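# Spray banana crowns, then rehang the spray gun

## Task

Apply treatment liquid with the spray gun onto the cut crown of each banana cluster in the tray, without moving any cluster from its spot, and afterwards return the gun so it hangs on the fork at the top of its post.

## Robot and tools

Robot: two six-joint arms, left_arm and right_arm, each with a two-finger gripper. Base positions in the scene frame are left_arm (+0.041, +0.287, +0.021) m, yaw quat_wxyz (+1.000, 0, 0, -0.020), and right_arm (+0.038, -0.236, +0.039) m, quat (+1.000, 0, 0, +0.029). A two-camera stand is fixed to the floor behind the arms.

Scene frame: origin at table-top height, halfway between the nominal bases; +x points out over the table, +z up, +y toward left_arm. Arm names do not match image sides. Printed gripper positions (end_effector_position, metres) and orientations (end_effector_quat_wxyz) use this frame and may be wrong by a few centimetres, more when the arm reaches far. The reported position is the point between the finger pads, about 1 cm short of the tips; the fingers point along the gripper's +z and spread along its y.

Row format, shared by execute_actions and move: 14 plain numbers covering both arms, even when only one moves. First left_arm: waist, shoulder, elbow, wrist pitch, wrist yaw, wrist roll, then its opening; then the same seven for right_arm. Joint values are absolute target angles in radians, matching the Joint positions readout, not offsets. Stated ranges per arm: waist -2.618 to 3.054, shoulder 0.000 to 3.142, elbow 0.000 to 3.142, wrist pitch -1.571 to 1.571, wrist yaw -1.571 to 1.571, wrist roll -2.094 to 2.094. True ends may differ by up to 0.059 rad; a target more than 0.059 beyond a stated end, and farther out than the current angle, gets the call refused. Requests past the real end are clipped, reported as "joint sent to its limit". Opening runs from -1 (shut) to +1 (fully open, 0.094 m pad gap). To keep a gripper unchanged, resend its current command; 0 means half-closed, not 'no change'.

execute_actions(actions, cameras): actions is a list of actions; each action is a list of up to 15 rows, one per 1/30 s step, the final row repeated to fill 15 steps. An empty list returns the full state plus images. cameras: list of names, ["all"], or [] for none; default gives images only for an empty list. Per step, waist/shoulder/elbow targets stay within 0.339 rad of the measured angle, wrist joints within 2.2; if a row would move a gripper over 200 mm, that arm's targets are pulled back.

move(target, speed, blend, opening_speed, grip_force, blocking, cameras): target is one 14-number row or up to 15 rows, all absolute. Every joint of both arms interpolates together, so gripper paths curve and nothing avoids obstacles or the other arm. speed: rad/s for the joint with the longest travel, 0.01 to 12.57, default 0.5, single value or one per target. blend: rad, corner rounding between listed targets, 0 stops at each. opening_speed: rate of opening change per second on the -1..+1 scale, at least 0.2; use it to close gently. grip_force: newtons per pad, 10 to 50, one value or one per arm; persists; lower forces close slowly. blocking=false returns after about 0.5 s while motion continues; a new move takes over from the current point. The result adds a "move:" line: done, off_target (resting more than 0.035 rad away), moving, held, or fault, plus limits=held if steps were withheld. Neither done nor off_target tells you about contact. Whole sequences share about 10 s.

wait(seconds 0 to 10, cameras): lets time pass while holding commands. stop(cameras): brakes a running move. zoom_image(camera, region): camera is cam_head_left or cam_head_right; region [x0, y0, x1, y1] in pixels of the latest image, at most 504 by 504. finished_scene(scene): give the number of the scene being closed; irreversible, so call it only once the goal holds without the robot.

Result lines: Joint positions and Joint velocities list each arm's six joints then pad gap (m, m/s); "within noise" means still. Joint targets shows what is being driven now; resend it to hold still. Tool commands shows current opening commands. grip_measured uses the opening scale and reads slightly wide when empty. Joint torques are total drive output in joint order, positive toward larger angles, with offsets and noise; the first three wrap at ±28 N m. "joint command not followed" means the clearance check altered targets; it does not keep grippers apart. MOTOR HOT appears at 75 °C; at 90 °C the arm folds and idles, at 100 °C it collapses. Holding loads, stretching out, or pushing at unreachable poses heats motors.

Cameras: cam_head_left and cam_head_right, 672x504, on one bar behind and above the table looking down, with supplied intrinsics and extrinsics accurate to roughly a centimetre near image centre.

Avoid: pushing clusters or anything out of the workspace, dropping the spray gun or releasing it while moving, hitting the table or fixed parts hard, contact between the two arms (including gripping the other's fingers), strain on camera cables, and stalls or faults. Approach slowly near contact; pressing far past a surface pushes hard.

Each tool is called after "Emit:" by a JSON object that holds its "method" and its "body", one argument or row to a line.

## Session

Emit:
{"method": "execute_actions", "body": {
  "actions": []
}}

Scene clock: 0.00 s.
left_arm: end_effector_position=(+0.4428, +0.2617, +0.1381) grip_measured=+1.000 end_effector_quat_wxyz=(+0.598, +0.041, +0.799, -0.049) | right_arm: end_effector_position=(+0.4275, -0.2102, +0.1530) grip_measured=+1.000 end_effector_quat_wxyz=(+0.614, +0.006, +0.788, +0.039)
Joint positions: left_arm=[0.025 1.506 0.381 0.839 0.112 0.003 0.094] | right_arm=[0.01 1.511 0.304 0.961 0.012 0.074 0.094]
Joint velocities: within noise
Joint torques (N m): no reading
Motor temperatures (°C): left_arm=[28 33 32 39 27 28 28] | right_arm=[29 30 38 36 29 27 32]
Heat: left arm: 39 °C; right arm: 38 °C.
Joint targets: left_arm=[0.025 1.500 0.387 0.837 0.112 0.003] | right_arm=[0.010 1.509 0.305 0.947 0.012 0.073]
Tool commands: left_gripper/opening=+1.0 right_gripper/opening=+1.0

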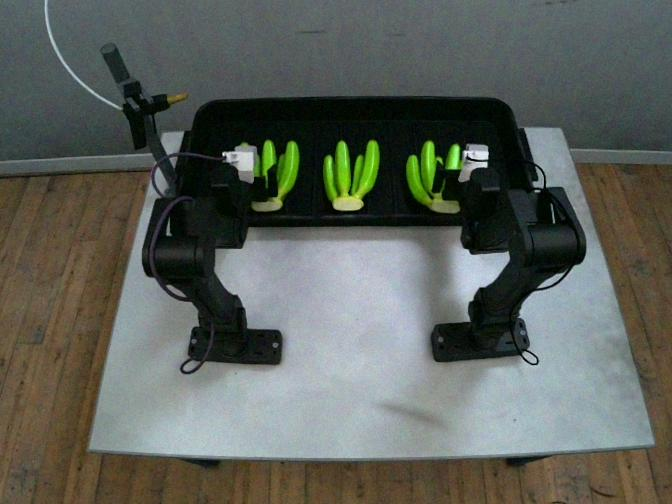

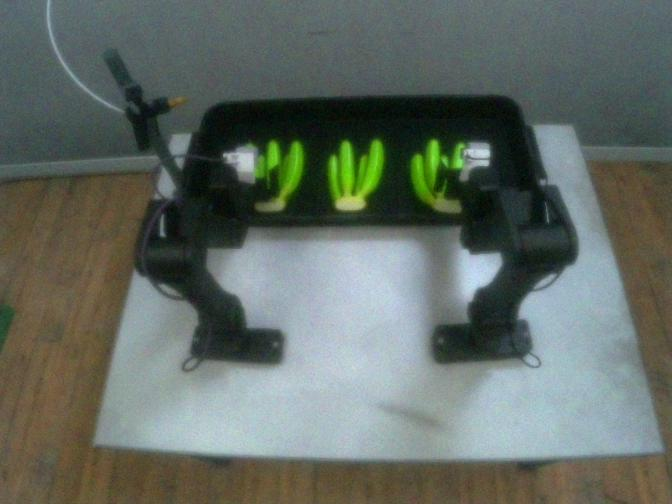

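Emit:
{"method": "zoom_image", "body": {
  "camera": "cam_head_left",
  "region": [80, 20, 220, 220]
}}

Emit:
{"method": "zoom_image", "body": {
  "camera": "cam_head_right",
  "region": [80, 20, 220, 220]
}}

Emit:
{"method": "zoom_image", "body": {
  "camera": "cam_head_left",
  "region": [180, 90, 540, 240]
}}

Scaled by 2.520 from the camera's 672x504 image, which has a finer 960x720 frame.

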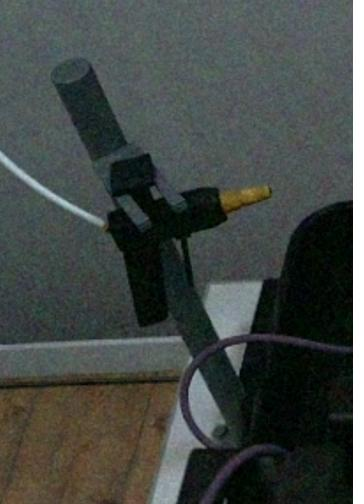

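Scaled by 2.520 from the camera's 672x504 image, which has a finer 960x720 frame.

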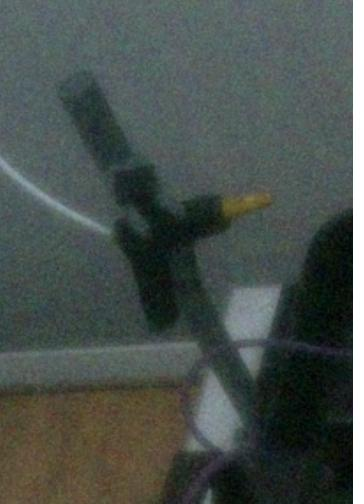

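Scaled by 1.400 from the camera's 672x504 image, which has a finer 960x720 frame.

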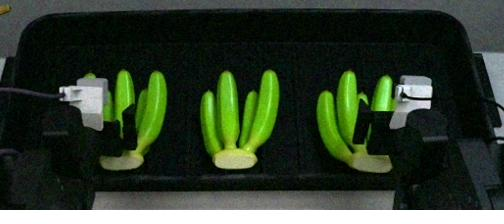

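Emit:
{"method": "zoom_image", "body": {
  "camera": "cam_head_left",
  "region": [95, 35, 200, 140]
}}

Emit:
{"method": "zoom_image", "body": {
  "camera": "cam_head_left",
  "region": [100, 130, 240, 230]
}}

Emit:
{"method": "zoom_image", "body": {
  "camera": "cam_head_right",
  "region": [95, 35, 200, 140]
}}

Scaled by 4.800 from the camera's 672x504 image, which has a finer 960x720 frame.

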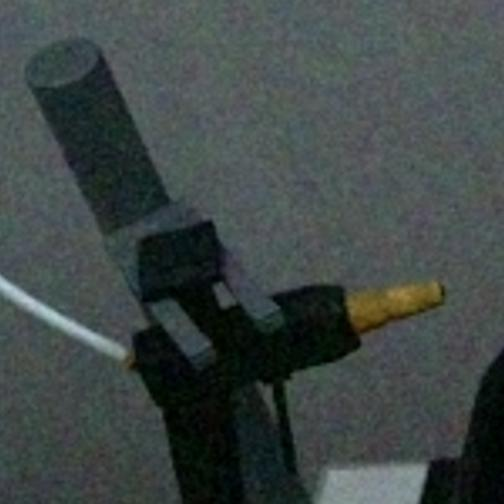

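Scaled by 3.600 from the camera's 672x504 image, which has a finer 960x720 frame.

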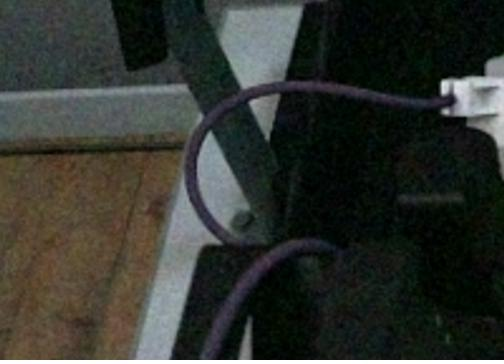

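Scaled by 4.800 from the camera's 672x504 image, which has a finer 960x720 frame.

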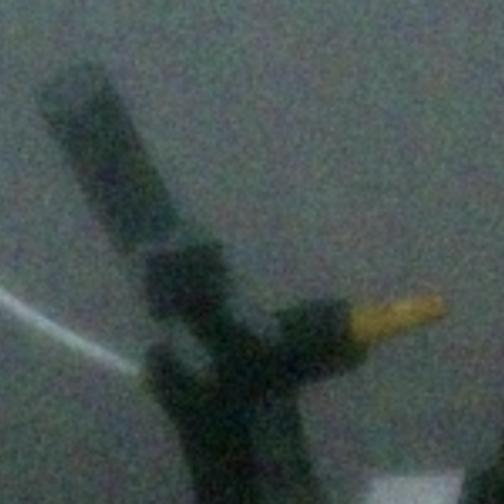

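Emit:
{"method": "zoom_image", "body": {
  "camera": "cam_head_left",
  "region": [115, 70, 165, 120]
}}

Emit:
{"method": "zoom_image", "body": {
  "camera": "cam_head_left",
  "region": [115, 100, 165, 160]
}}

Scaled by 10.080 from the camera's 672x504 image, which has a finer 960x720 frame.

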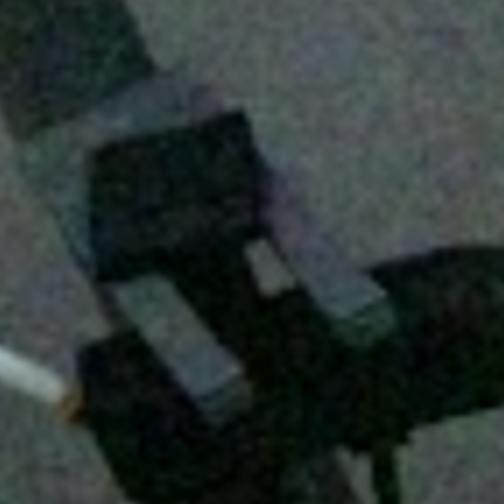

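Scaled by 8.400 from the camera's 672x504 image, which has a finer 960x720 frame.

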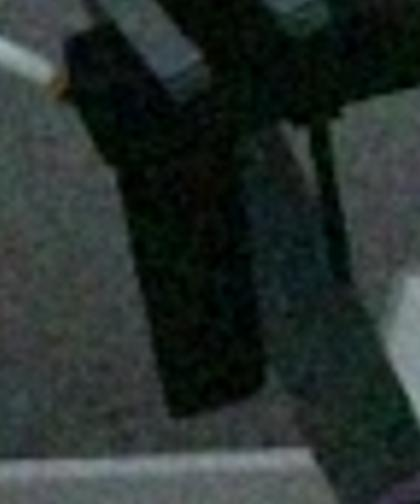

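Emit:
{"method": "move", "body": {
  "target": [
    [0.2,1.076,0.398,0.678,0.0,0.0,1,-0.3,0.9,0.3,0.5,0,0.073,1],
    [0.527,1.076,0.398,0.678,0.0,0.28,1,-0.8,0.6,0.4,0.2,0,0.073,1]
  ],
  "speed": 0.7,
  "blend": 0.1,
  "cameras": ["all"]
}}

Emit:
{"method": "zoom_image", "body": {
  "camera": "cam_head_left",
  "region": [90, 30, 270, 190]
}}

Emit:
{"method": "zoom_image", "body": {
  "camera": "cam_head_right",
  "region": [90, 30, 270, 190]
}}

Scene clock: 77.03 s.
left_arm: end_effector_position=(+0.3728, +0.4587, +0.2511) grip_measured=+1.000 end_effector_quat_wxyz=(+0.647, -0.068, +0.716, +0.253) | right_arm: end_effector_position=(+0.2653, -0.4405, +0.3083) grip_measured=+1.000 end_effector_quat_wxyz=(+0.664, +0.281, +0.654, -0.229)
Joint positions: left_arm=[0.521 1.092 0.381 0.676 0.014 0.279 0.094] | right_arm=[-0.792 0.608 0.377 0.219 0.003 0.074 0.094]
Joint torques (N m): left_arm=[0.68 -3.97 9.59 1.76 -0.15 0.01] | right_arm=[-0.62 -0.75 9.68 1.47 -0.07 0.01]
Motor temperatures (°C): left_arm=[28 33 34 42 26 27 27] | right_arm=[28 31 39 44 29 26 31]
Heat: left arm: 42 °C; right arm: 44 °C.
Joint targets: left_arm=[0.527 1.076 0.398 0.678 0.000 0.280] | right_arm=[-0.800 0.600 0.400 0.200 0.000 0.073]
move: done

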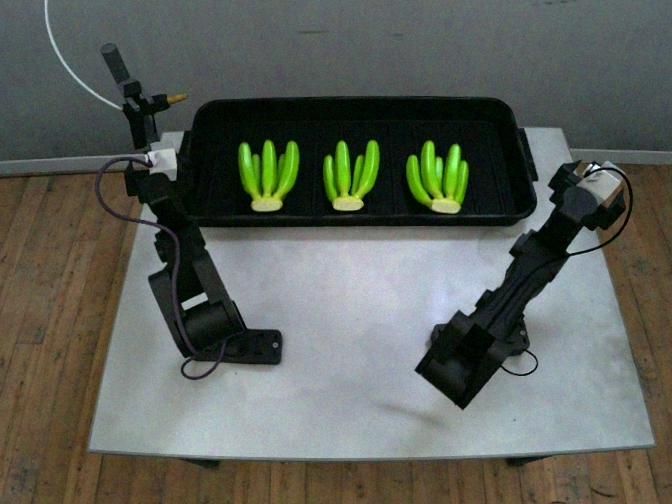

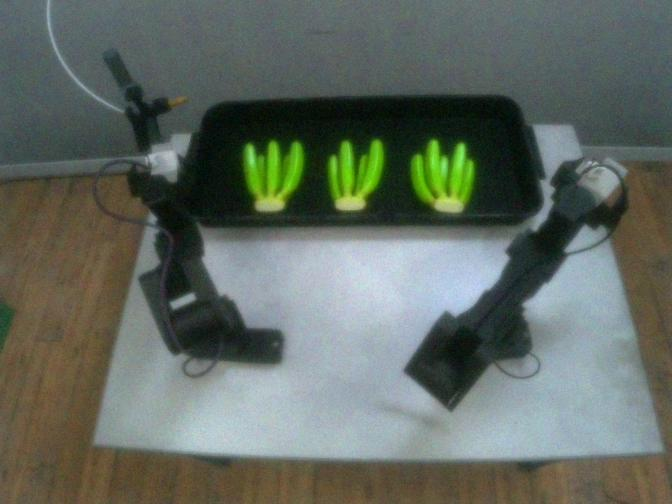

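Scaled by 2.800 from the camera's 672x504 image, which has a finer 960x720 frame.

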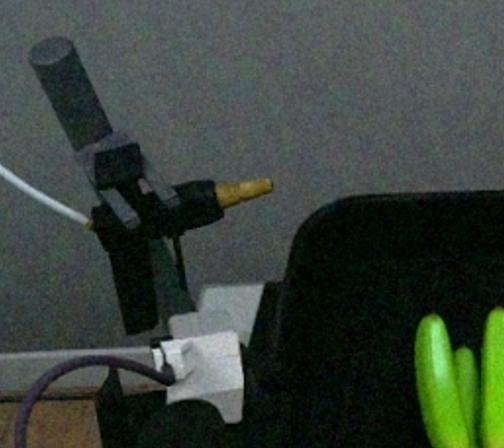

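Scaled by 2.800 from the camera's 672x504 image, which has a finer 960x720 frame.

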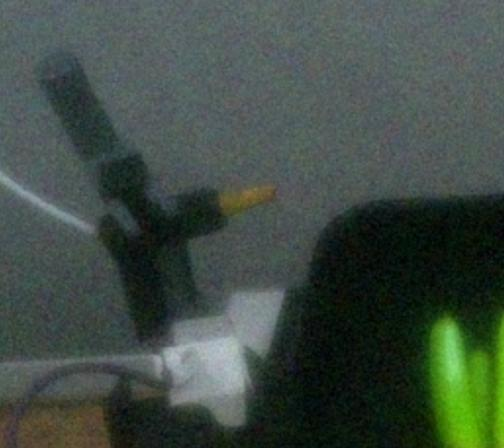

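Emit:
{"method": "zoom_image", "body": {
  "camera": "cam_head_left",
  "region": [110, 110, 200, 200]
}}

Emit:
{"method": "zoom_image", "body": {
  "camera": "cam_head_right",
  "region": [110, 110, 200, 200]
}}

Scaled by 5.600 from the camera's 672x504 image, which has a finer 960x720 frame.

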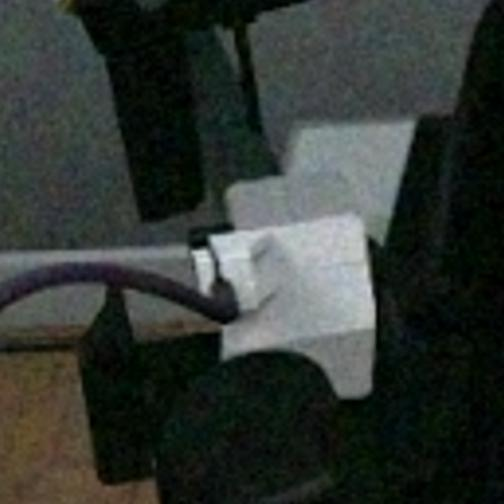

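Scaled by 5.600 from the camera's 672x504 image, which has a finer 960x720 frame.

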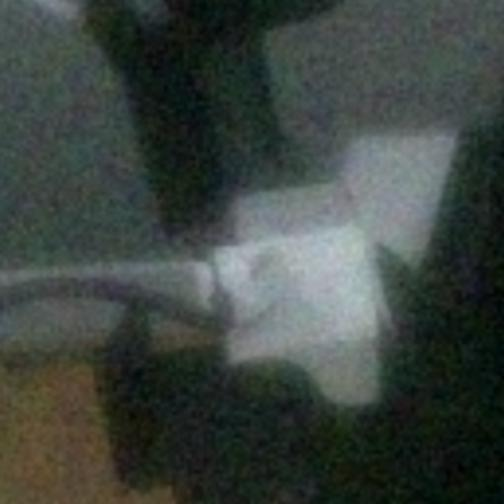

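Emit:
{"method": "move", "body": {
  "target": [0.505,1.36,0.611,0.748,0.0,0.28,1,-0.8,0.6,0.4,0.2,0,0.073,1],
  "speed": 0.4,
  "cameras": ["all"]
}}

Emit:
{"method": "zoom_image", "body": {
  "camera": "cam_head_left",
  "region": [90, 60, 210, 180]
}}

Emit:
{"method": "zoom_image", "body": {
  "camera": "cam_head_right",
  "region": [90, 60, 210, 180]
}}

Scene clock: 128.77 s.
left_arm: end_effector_position=(+0.4248, +0.4818, +0.2600) grip_measured=+1.000 end_effector_quat_wxyz=(+0.646, -0.065, +0.719, +0.250) | right_arm: end_effector_position=(+0.2653, -0.4405, +0.3082) grip_measured=+1.000 end_effector_quat_wxyz=(+0.664, +0.281, +0.654, -0.229)
Joint positions: left_arm=[0.512 1.35 0.582 0.726 0.014 0.28 0.094] | right_arm=[-0.792 0.608 0.377 0.218 0.003 0.074 0.094]
Joint torques (N m): left_arm=[-0.81 -3.85 10.67 1.96 -0.15 0.04] | right_arm=[-0.75 -0.77 9.77 1.49 -0.03 -0.01]
Heat: left arm: 44 °C; right arm: 44 °C.
Joint targets: left_arm=[0.505 1.360 0.611 0.748 0.000 0.280] | right_arm=[-0.800 0.600 0.400 0.200 0.000 0.073]
move: done

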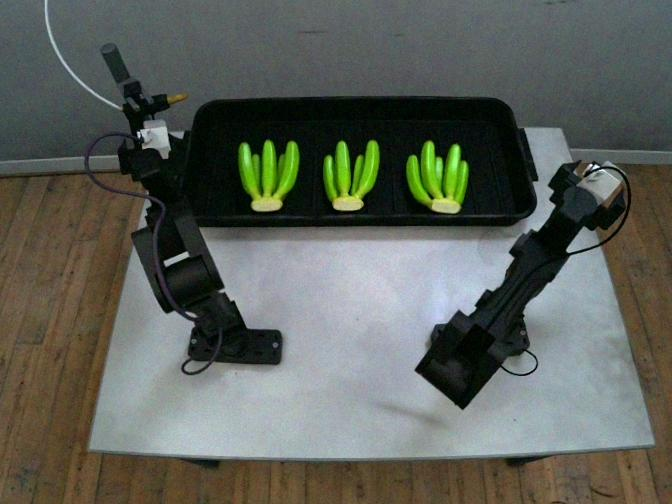

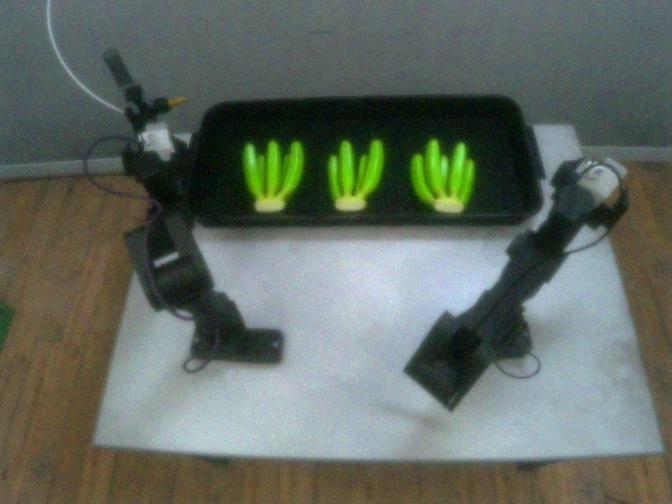

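Scaled by 4.200 from the camera's 672x504 image, which has a finer 960x720 frame.

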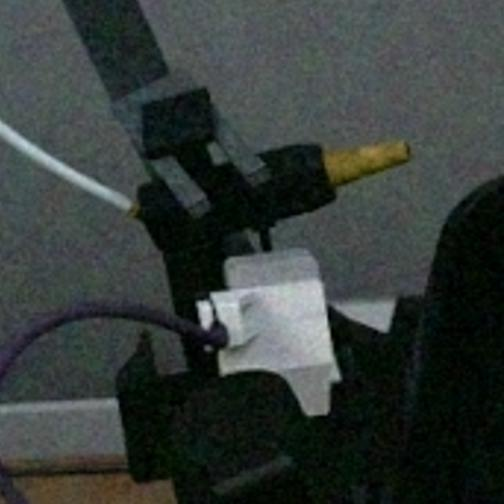

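Scaled by 4.200 from the camera's 672x504 image, which has a finer 960x720 frame.

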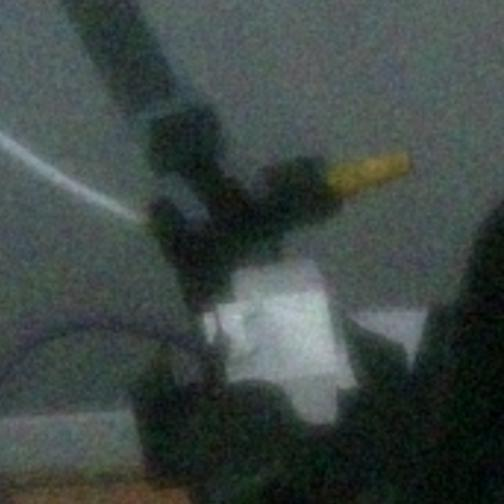

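Emit:
{"method": "move", "body": {
  "target": [0.502,1.474,0.727,0.775,0.0,0.28,1,-0.8,0.6,0.4,0.2,0,0.073,1],
  "speed": 0.3,
  "cameras": ["all"]
}}

Emit:
{"method": "zoom_image", "body": {
  "camera": "cam_head_left",
  "region": [90, 60, 210, 180]
}}

Emit:
{"method": "zoom_image", "body": {
  "camera": "cam_head_right",
  "region": [90, 60, 210, 180]
}}

Scene clock: 150.23 s.
left_arm: end_effector_position=(+0.4510, +0.4938, +0.2718) grip_measured=+1.000 end_effector_quat_wxyz=(+0.655, -0.063, +0.709, +0.253) | right_arm: end_effector_position=(+0.2653, -0.4405, +0.3082) grip_measured=+1.000 end_effector_quat_wxyz=(+0.664, +0.281, +0.654, -0.229)
Joint positions: left_arm=[0.51 1.46 0.692 0.753 0.014 0.281 0.094] | right_arm=[-0.792 0.608 0.377 0.218 0.003 0.074 0.094]
Joint torques (N m): left_arm=[-0.69 -4.51 11.29 1.9 -0.16 0.02] | right_arm=[-0.66 -0.68 9.63 1.47 -0.09 -0.04]
Heat: left arm: 44 °C; right arm: 44 °C.
Joint targets: left_arm=[0.502 1.474 0.727 0.775 0.000 0.280] | right_arm=[-0.800 0.600 0.400 0.200 0.000 0.073]
move: done

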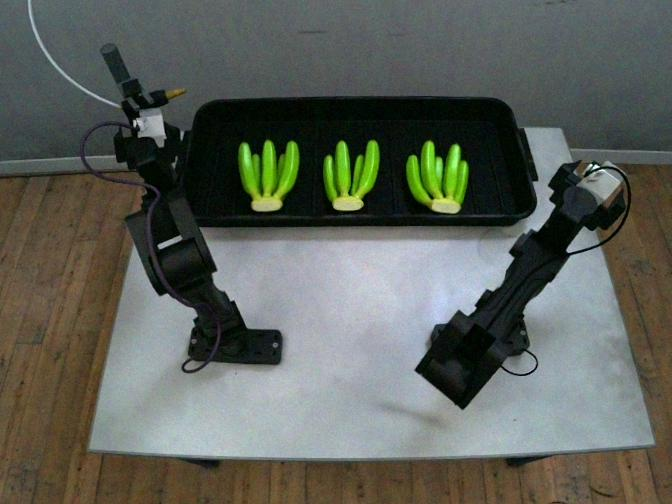

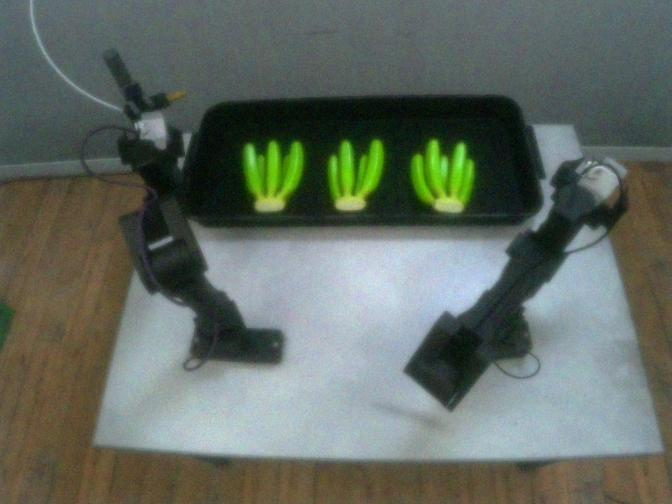

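Scaled by 4.200 from the camera's 672x504 image, which has a finer 960x720 frame.

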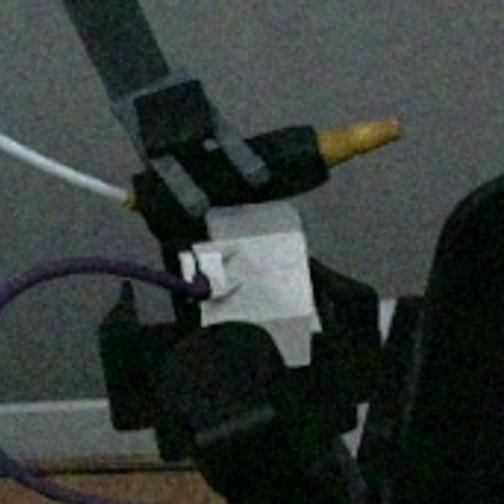

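Scaled by 4.200 from the camera's 672x504 image, which has a finer 960x720 frame.

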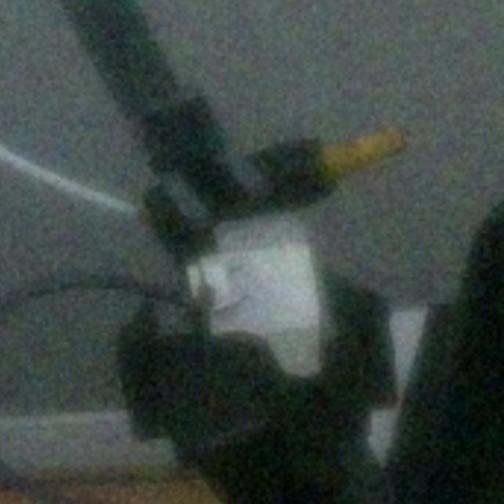

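Emit:
{"method": "move", "body": {
  "target": [
    [0.502,1.36,0.611,0.775,0.0,0.28,1,-0.8,0.6,0.4,0.2,0,0.073,1],
    [0.502,1.40,0.572,0.867,0.0,0.28,1,-0.8,0.6,0.4,0.2,0,0.073,1]
  ],
  "speed": 0.3,
  "blend": 0.02,
  "cameras": ["all"]
}}

Emit:
{"method": "zoom_image", "body": {
  "camera": "cam_head_left",
  "region": [90, 60, 210, 180]
}}

Emit:
{"method": "zoom_image", "body": {
  "camera": "cam_head_right",
  "region": [90, 60, 210, 180]
}}

Scene clock: 208.37 s.
left_arm: end_effector_position=(+0.4303, +0.4833, +0.2771) grip_measured=+1.000 end_effector_quat_wxyz=(+0.675, -0.060, +0.688, +0.261) | right_arm: end_effector_position=(+0.2653, -0.4405, +0.3082) grip_measured=+1.000 end_effector_quat_wxyz=(+0.664, +0.281, +0.654, -0.229)
Joint positions: left_arm=[0.51 1.389 0.587 0.848 0.014 0.281 0.094] | right_arm=[-0.792 0.608 0.377 0.218 0.003 0.074 0.094]
Joint torques (N m): left_arm=[-0.84 -3.96 6.32 1.92 -0.18 0.01] | right_arm=[-0.59 -0.65 9.69 1.47 -0.07 0.01]
Motor temperatures (°C): left_arm=[27 32 34 43 26 27 26] | right_arm=[28 28 44 44 29 25 30]
Heat: left arm: 43 °C; right arm: 44 °C.
Joint targets: left_arm=[0.502 1.400 0.572 0.867 0.000 0.280] | right_arm=[-0.800 0.600 0.400 0.200 0.000 0.073]
move: done

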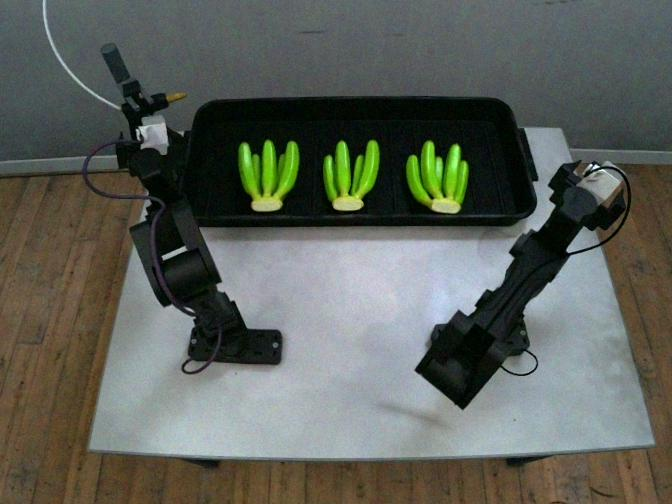

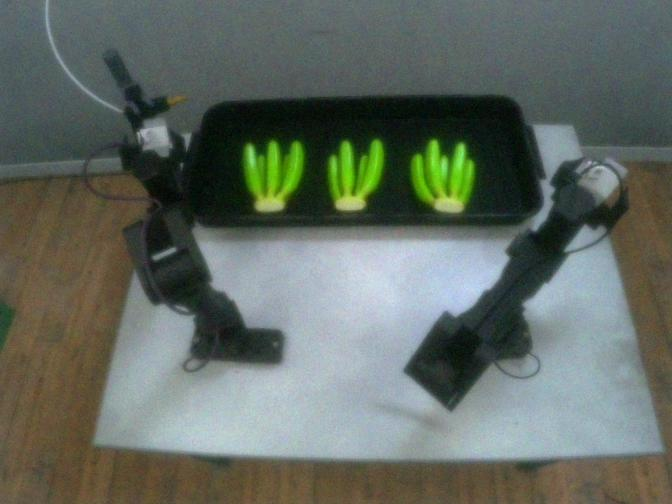

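Scaled by 4.200 from the camera's 672x504 image, which has a finer 960x720 frame.

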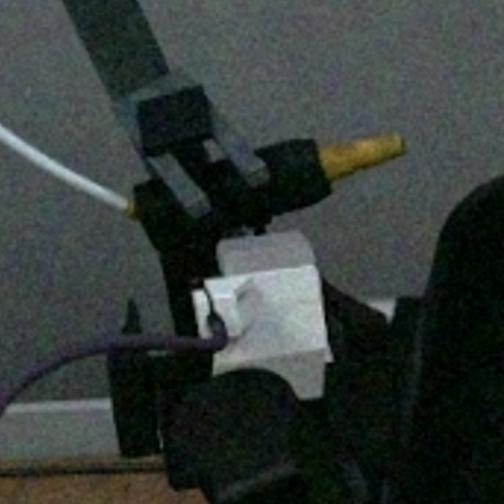

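Scaled by 4.200 from the camera's 672x504 image, which has a finer 960x720 frame.

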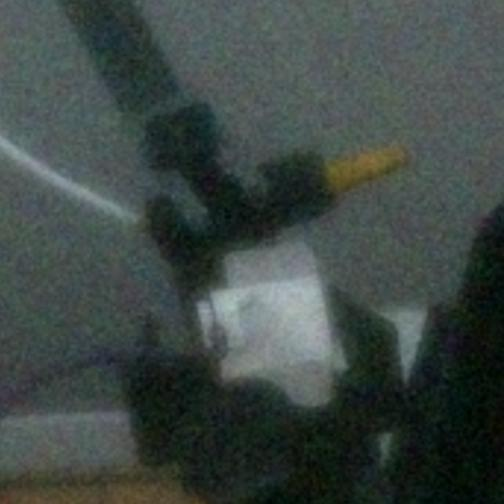

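Emit:
{"method": "move", "body": {
  "target": [0.492,1.395,0.446,0.979,0.0,0.28,1,-0.8,0.6,0.4,0.2,0,0.073,1],
  "speed": 0.3,
  "cameras": ["all"]
}}

Emit:
{"method": "zoom_image", "body": {
  "camera": "cam_head_left",
  "region": [90, 60, 210, 180]
}}

Emit:
{"method": "zoom_image", "body": {
  "camera": "cam_head_right",
  "region": [90, 60, 210, 180]
}}

Scene clock: 218.07 s.
left_arm: end_effector_position=(+0.4155, +0.4709, +0.2472) grip_measured=+1.000 end_effector_quat_wxyz=(+0.671, -0.057, +0.693, +0.256) | right_arm: end_effector_position=(+0.2653, -0.4405, +0.3082) grip_measured=+1.000 end_effector_quat_wxyz=(+0.664, +0.281, +0.654, -0.229)
Joint positions: left_arm=[0.499 1.389 0.459 0.962 0.014 0.281 0.094] | right_arm=[-0.792 0.608 0.377 0.218 0.003 0.074 0.094]
Joint torques (N m): left_arm=[-0.76 -4 6 1.85 -0.16 0.03] | right_arm=[-0.69 -0.73 9.65 1.48 -0.09 0.01]
Heat: left arm: 44 °C; right arm: 45 °C.
Joint targets: left_arm=[0.492 1.395 0.446 0.979 0.000 0.280] | right_arm=[-0.800 0.600 0.400 0.200 0.000 0.073]
move: done

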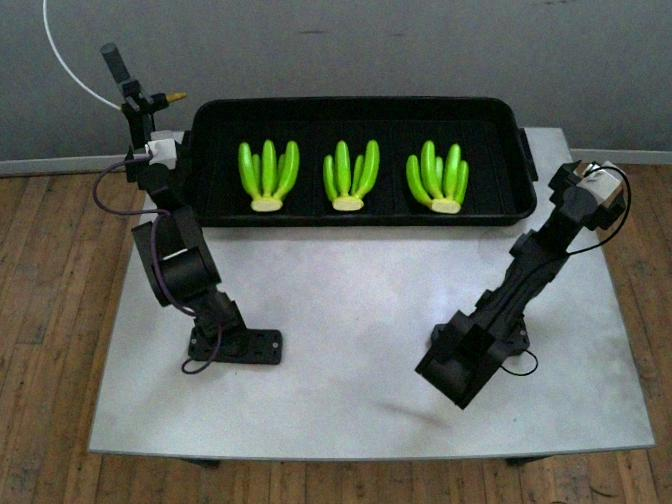

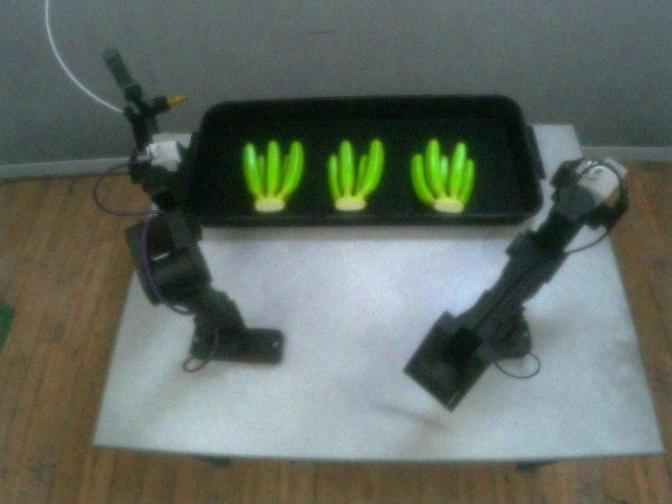

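Scaled by 4.200 from the camera's 672x504 image, which has a finer 960x720 frame.

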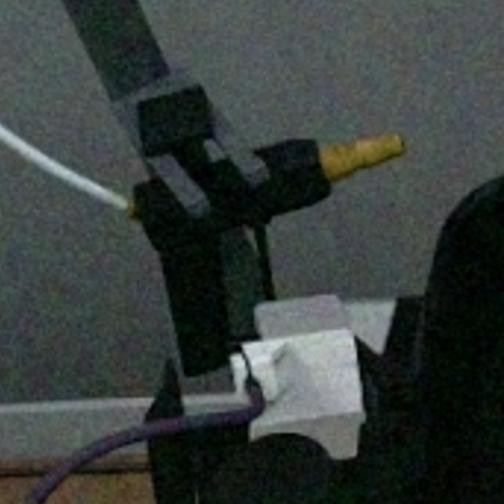

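Scaled by 4.200 from the camera's 672x504 image, which has a finer 960x720 frame.

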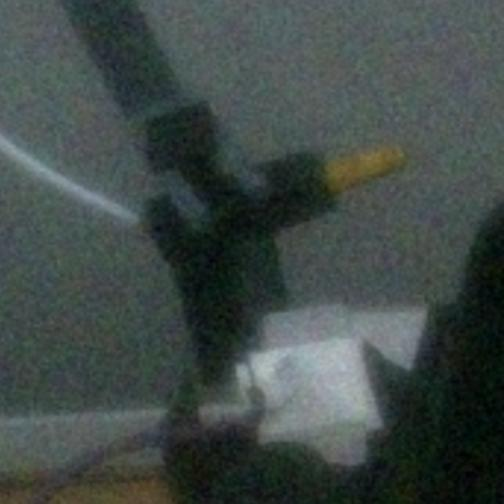

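Emit:
{"method": "move", "body": {
  "target": [0.506,1.597,0.717,0.915,0.0,0.28,1,-0.8,0.6,0.4,0.2,0,0.073,1],
  "speed": 0.2,
  "cameras": ["all"]
}}

Emit:
{"method": "zoom_image", "body": {
  "camera": "cam_head_left",
  "region": [90, 60, 210, 180]
}}

Emit:
{"method": "zoom_image", "body": {
  "camera": "cam_head_right",
  "region": [90, 60, 210, 180]
}}

Scene clock: 241.20 s.
left_arm: end_effector_position=(+0.4655, +0.4957, +0.2586) grip_measured=+1.000 end_effector_quat_wxyz=(+0.671, -0.057, +0.693, +0.256) | right_arm: end_effector_position=(+0.2653, -0.4405, +0.3082) grip_measured=+1.000 end_effector_quat_wxyz=(+0.664, +0.281, +0.654, -0.229)
Joint positions: left_arm=[0.499 1.58 0.686 0.927 0.014 0.281 0.094] | right_arm=[-0.792 0.608 0.377 0.218 0.003 0.074 0.094]
Joint torques (N m): left_arm=[0.65 -5.01 10.4 1.61 -0.17 0.03] | right_arm=[-0.65 -0.9 9.57 1.49 -0.07 0]
Heat: left arm: 46 °C; right arm: 45 °C.
Joint targets: left_arm=[0.506 1.597 0.717 0.915 0.000 0.280] | right_arm=[-0.800 0.600 0.400 0.200 0.000 0.073]
move: done

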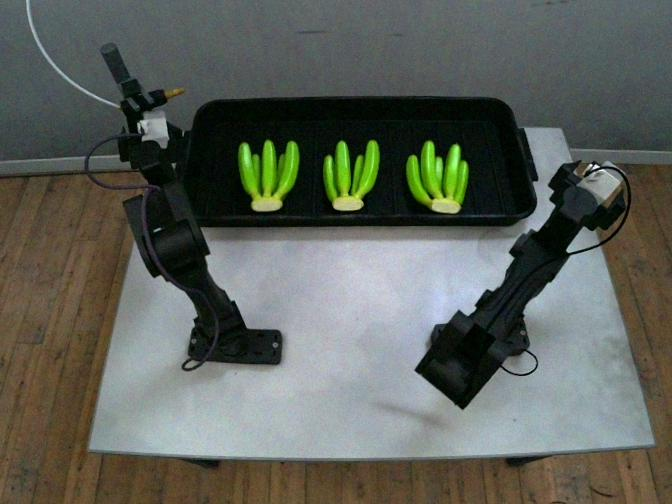

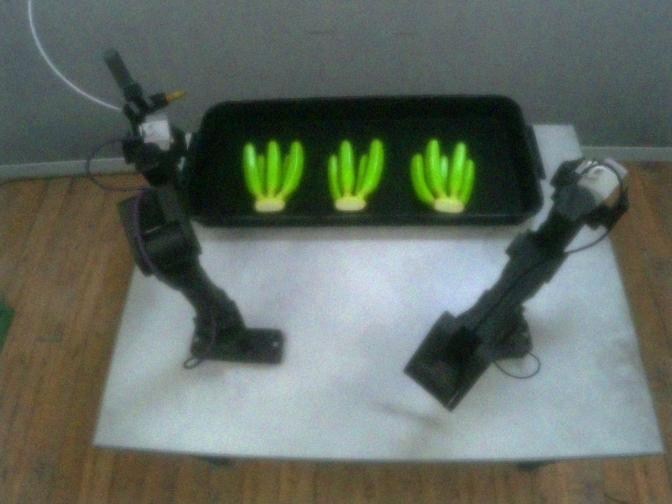

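Scaled by 4.200 from the camera's 672x504 image, which has a finer 960x720 frame.

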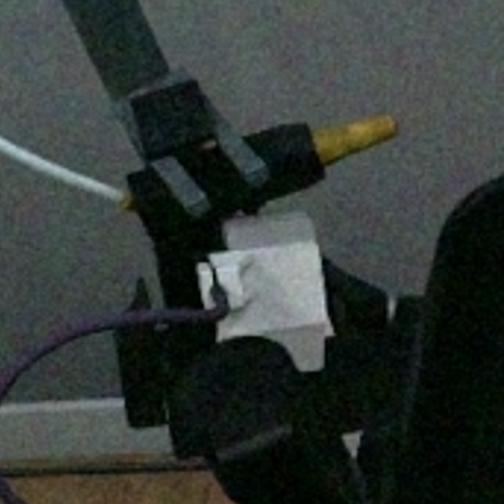

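Scaled by 4.200 from the camera's 672x504 image, which has a finer 960x720 frame.

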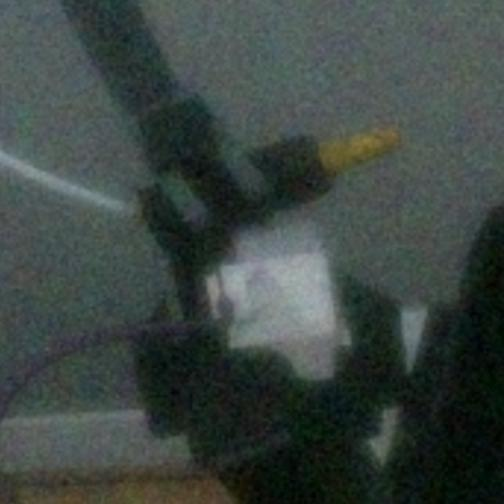

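Emit:
{"method": "move", "body": {
  "target": [
    [0.50,1.395,0.446,0.979,0.0,0.28,1,-0.8,0.6,0.4,0.2,0,0.073,1],
    [0.50,1.662,0.445,1.497,0.0,0.28,1,-0.8,0.6,0.4,0.2,0,0.073,1]
  ],
  "speed": 0.4,
  "blend": 0.05,
  "cameras": ["all"]
}}

Emit:
{"method": "zoom_image", "body": {
  "camera": "cam_head_left",
  "region": [90, 60, 210, 180]
}}

Emit:
{"method": "zoom_image", "body": {
  "camera": "cam_head_right",
  "region": [90, 60, 210, 180]
}}

Scene clock: 277.53 s.
left_arm: end_effector_position=(+0.4262, +0.4762, +0.2638) grip_measured=+1.000 end_effector_quat_wxyz=(+0.742, -0.049, +0.605, +0.284) | right_arm: end_effector_position=(+0.2653, -0.4405, +0.3082) grip_measured=+1.000 end_effector_quat_wxyz=(+0.664, +0.281, +0.654, -0.229)
Joint positions: left_arm=[0.499 1.648 0.459 1.454 0.014 0.281 0.094] | right_arm=[-0.792 0.608 0.377 0.218 0.003 0.074 0.094]
Joint torques (N m): left_arm=[0.05 -4.59 4.59 1.99 -0.16 0] | right_arm=[-0.72 -0.83 9.77 1.44 -0.05 0]
Heat: left arm: 43 °C; right arm: 45 °C.
Joint targets: left_arm=[0.500 1.662 0.445 1.497 0.000 0.280] | right_arm=[-0.800 0.600 0.400 0.200 0.000 0.073]
move: off_target (left_arm); left_arm: the wrist pitch is farthest, 0.043 rad from its target

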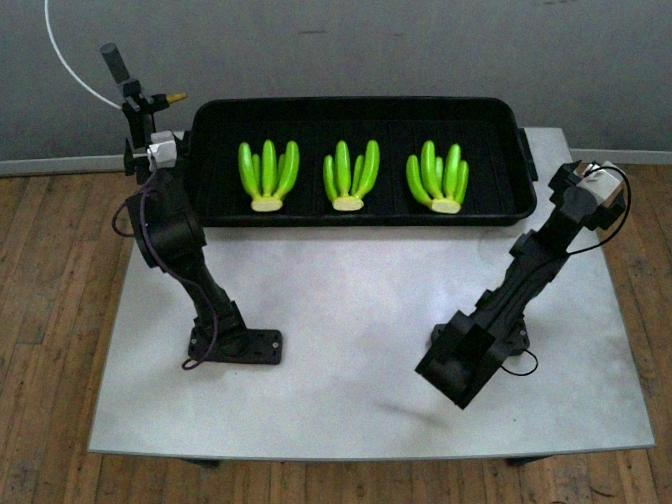

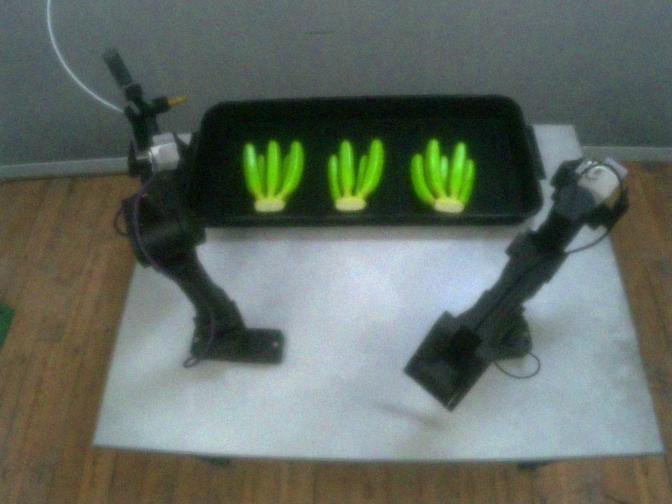

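Scaled by 4.200 from the camera's 672x504 image, which has a finer 960x720 frame.

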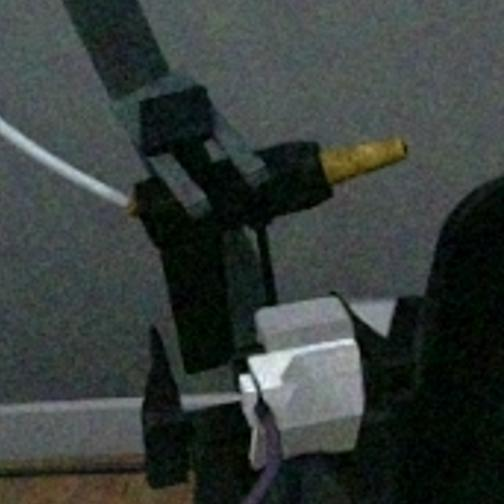

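Scaled by 4.200 from the camera's 672x504 image, which has a finer 960x720 frame.

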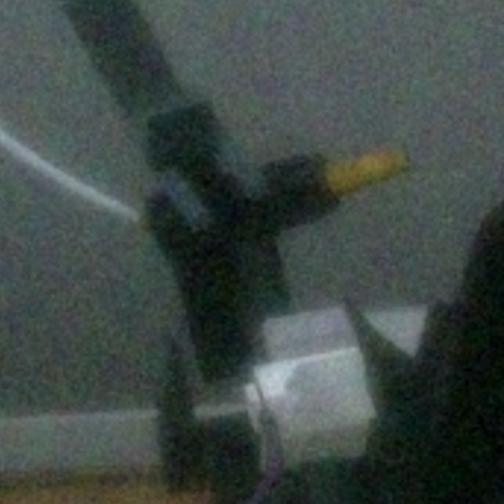

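Emit:
{"method": "move", "body": {
  "target": [0.50,1.835,0.69,1.460,0.0,0.28,1,-0.8,0.6,0.4,0.2,0,0.073,1],
  "speed": 0.2,
  "cameras": ["all"]
}}

Emit:
{"method": "zoom_image", "body": {
  "camera": "cam_head_left",
  "region": [90, 60, 210, 180]
}}

Emit:
{"method": "zoom_image", "body": {
  "camera": "cam_head_right",
  "region": [90, 60, 210, 180]
}}

Scene clock: 286.30 s.
left_arm: end_effector_position=(+0.4704, +0.4982, +0.2702) grip_measured=+1.000 end_effector_quat_wxyz=(+0.751, -0.048, +0.593, +0.287) | right_arm: end_effector_position=(+0.2653, -0.4405, +0.3082) grip_measured=+1.000 end_effector_quat_wxyz=(+0.664, +0.281, +0.654, -0.229)
Joint positions: left_arm=[0.499 1.817 0.666 1.448 0.014 0.281 0.094] | right_arm=[-0.792 0.608 0.377 0.218 0.003 0.074 0.094]
Joint torques (N m): left_arm=[0.03 -5.91 8.54 1.69 -0.16 0.03] | right_arm=[-0.73 -0.8 9.59 1.46 -0.08 0.03]
Heat: left arm: 44 °C; right arm: 46 °C.
Joint targets: left_arm=[0.500 1.835 0.690 1.460 0.000 0.280] | right_arm=[-0.800 0.600 0.400 0.200 0.000 0.073]
move: done

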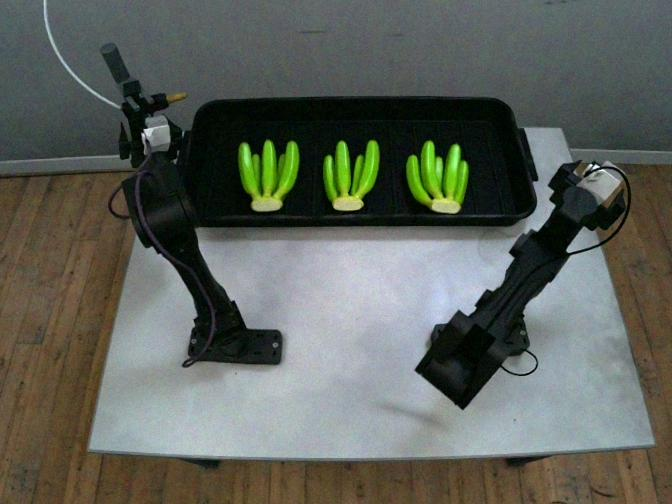

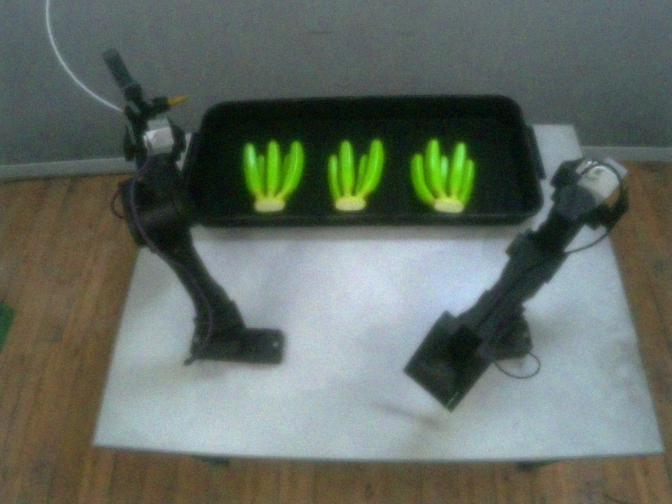

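Scaled by 4.200 from the camera's 672x504 image, which has a finer 960x720 frame.

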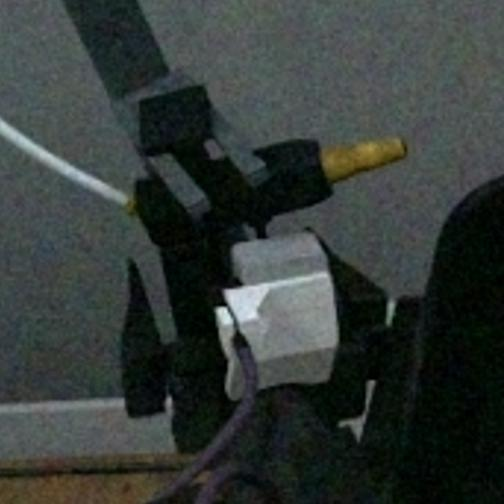

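Scaled by 4.200 from the camera's 672x504 image, which has a finer 960x720 frame.

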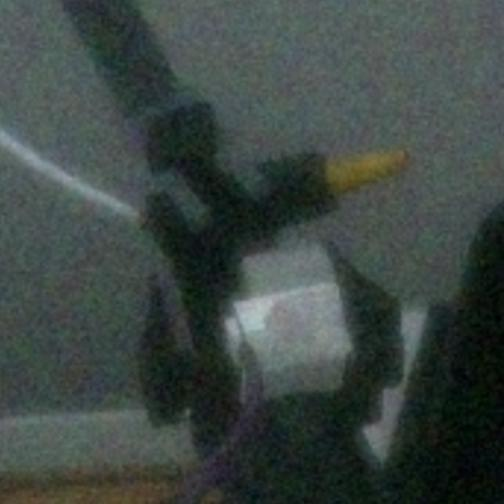

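Emit:
{"method": "move", "body": {
  "target": [0.50,1.905,0.73,1.487,0.0,0.28,1,-0.8,0.6,0.4,0.2,0,0.073,1],
  "speed": 0.15,
  "cameras": ["all"]
}}

Emit:
{"method": "zoom_image", "body": {
  "camera": "cam_head_left",
  "region": [90, 60, 210, 180]
}}

Emit:
{"method": "zoom_image", "body": {
  "camera": "cam_head_right",
  "region": [90, 60, 210, 180]
}}

Scene clock: 297.47 s.
left_arm: end_effector_position=(+0.4821, +0.5039, +0.2557) grip_measured=+1.000 end_effector_quat_wxyz=(+0.745, -0.049, +0.601, +0.285) | right_arm: end_effector_position=(+0.2653, -0.4405, +0.3082) grip_measured=+1.000 end_effector_quat_wxyz=(+0.664, +0.281, +0.654, -0.229)
Joint positions: left_arm=[0.499 1.884 0.705 1.455 0.014 0.281 0.094] | right_arm=[-0.792 0.608 0.377 0.218 0.003 0.074 0.094]
Joint torques (N m): left_arm=[0.13 -6.17 8.54 1.91 -0.15 0.01] | right_arm=[-0.75 -0.95 9.76 1.46 -0.1 0]
Heat: left arm: 43 °C; right arm: 46 °C.
Joint targets: left_arm=[0.500 1.905 0.730 1.487 0.000 0.280] | right_arm=[-0.800 0.600 0.400 0.200 0.000 0.073]
move: done

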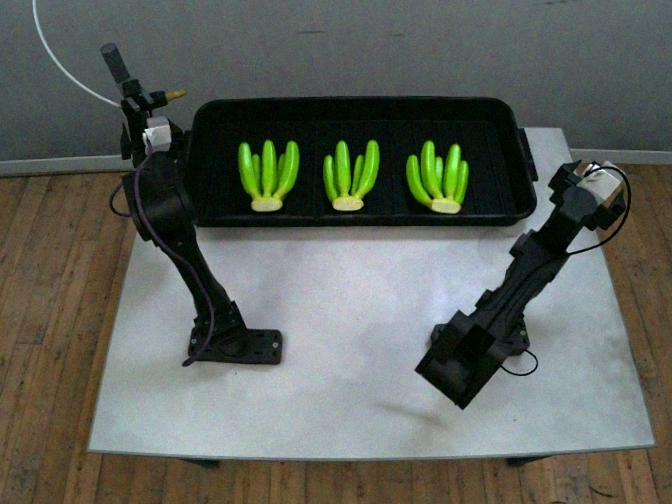

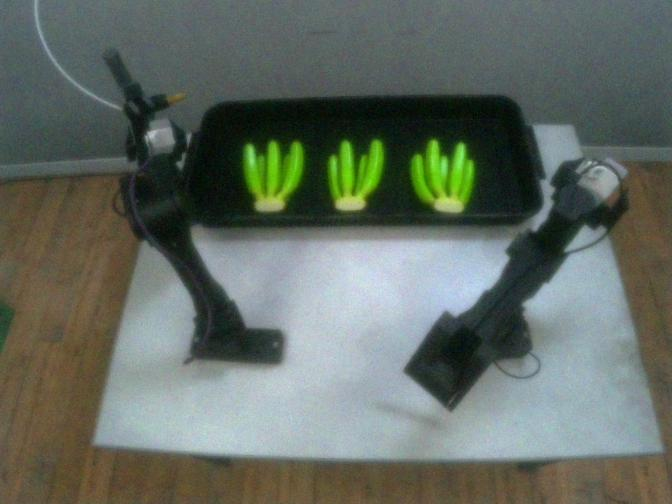

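Scaled by 4.200 from the camera's 672x504 image, which has a finer 960x720 frame.

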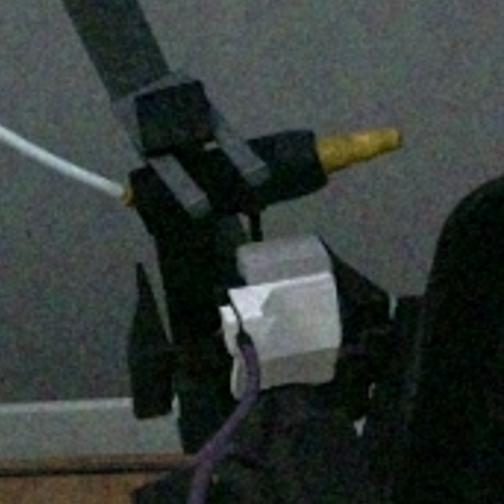

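Scaled by 4.200 from the camera's 672x504 image, which has a finer 960x720 frame.

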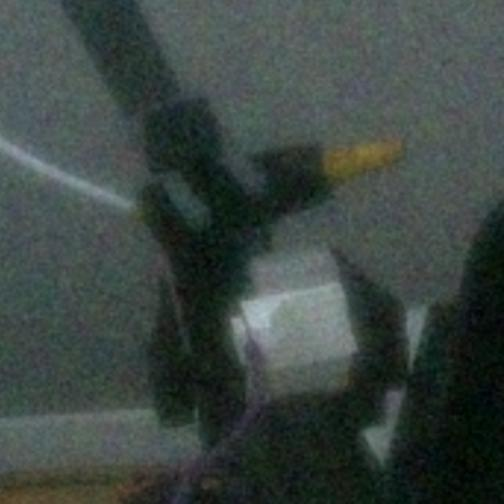

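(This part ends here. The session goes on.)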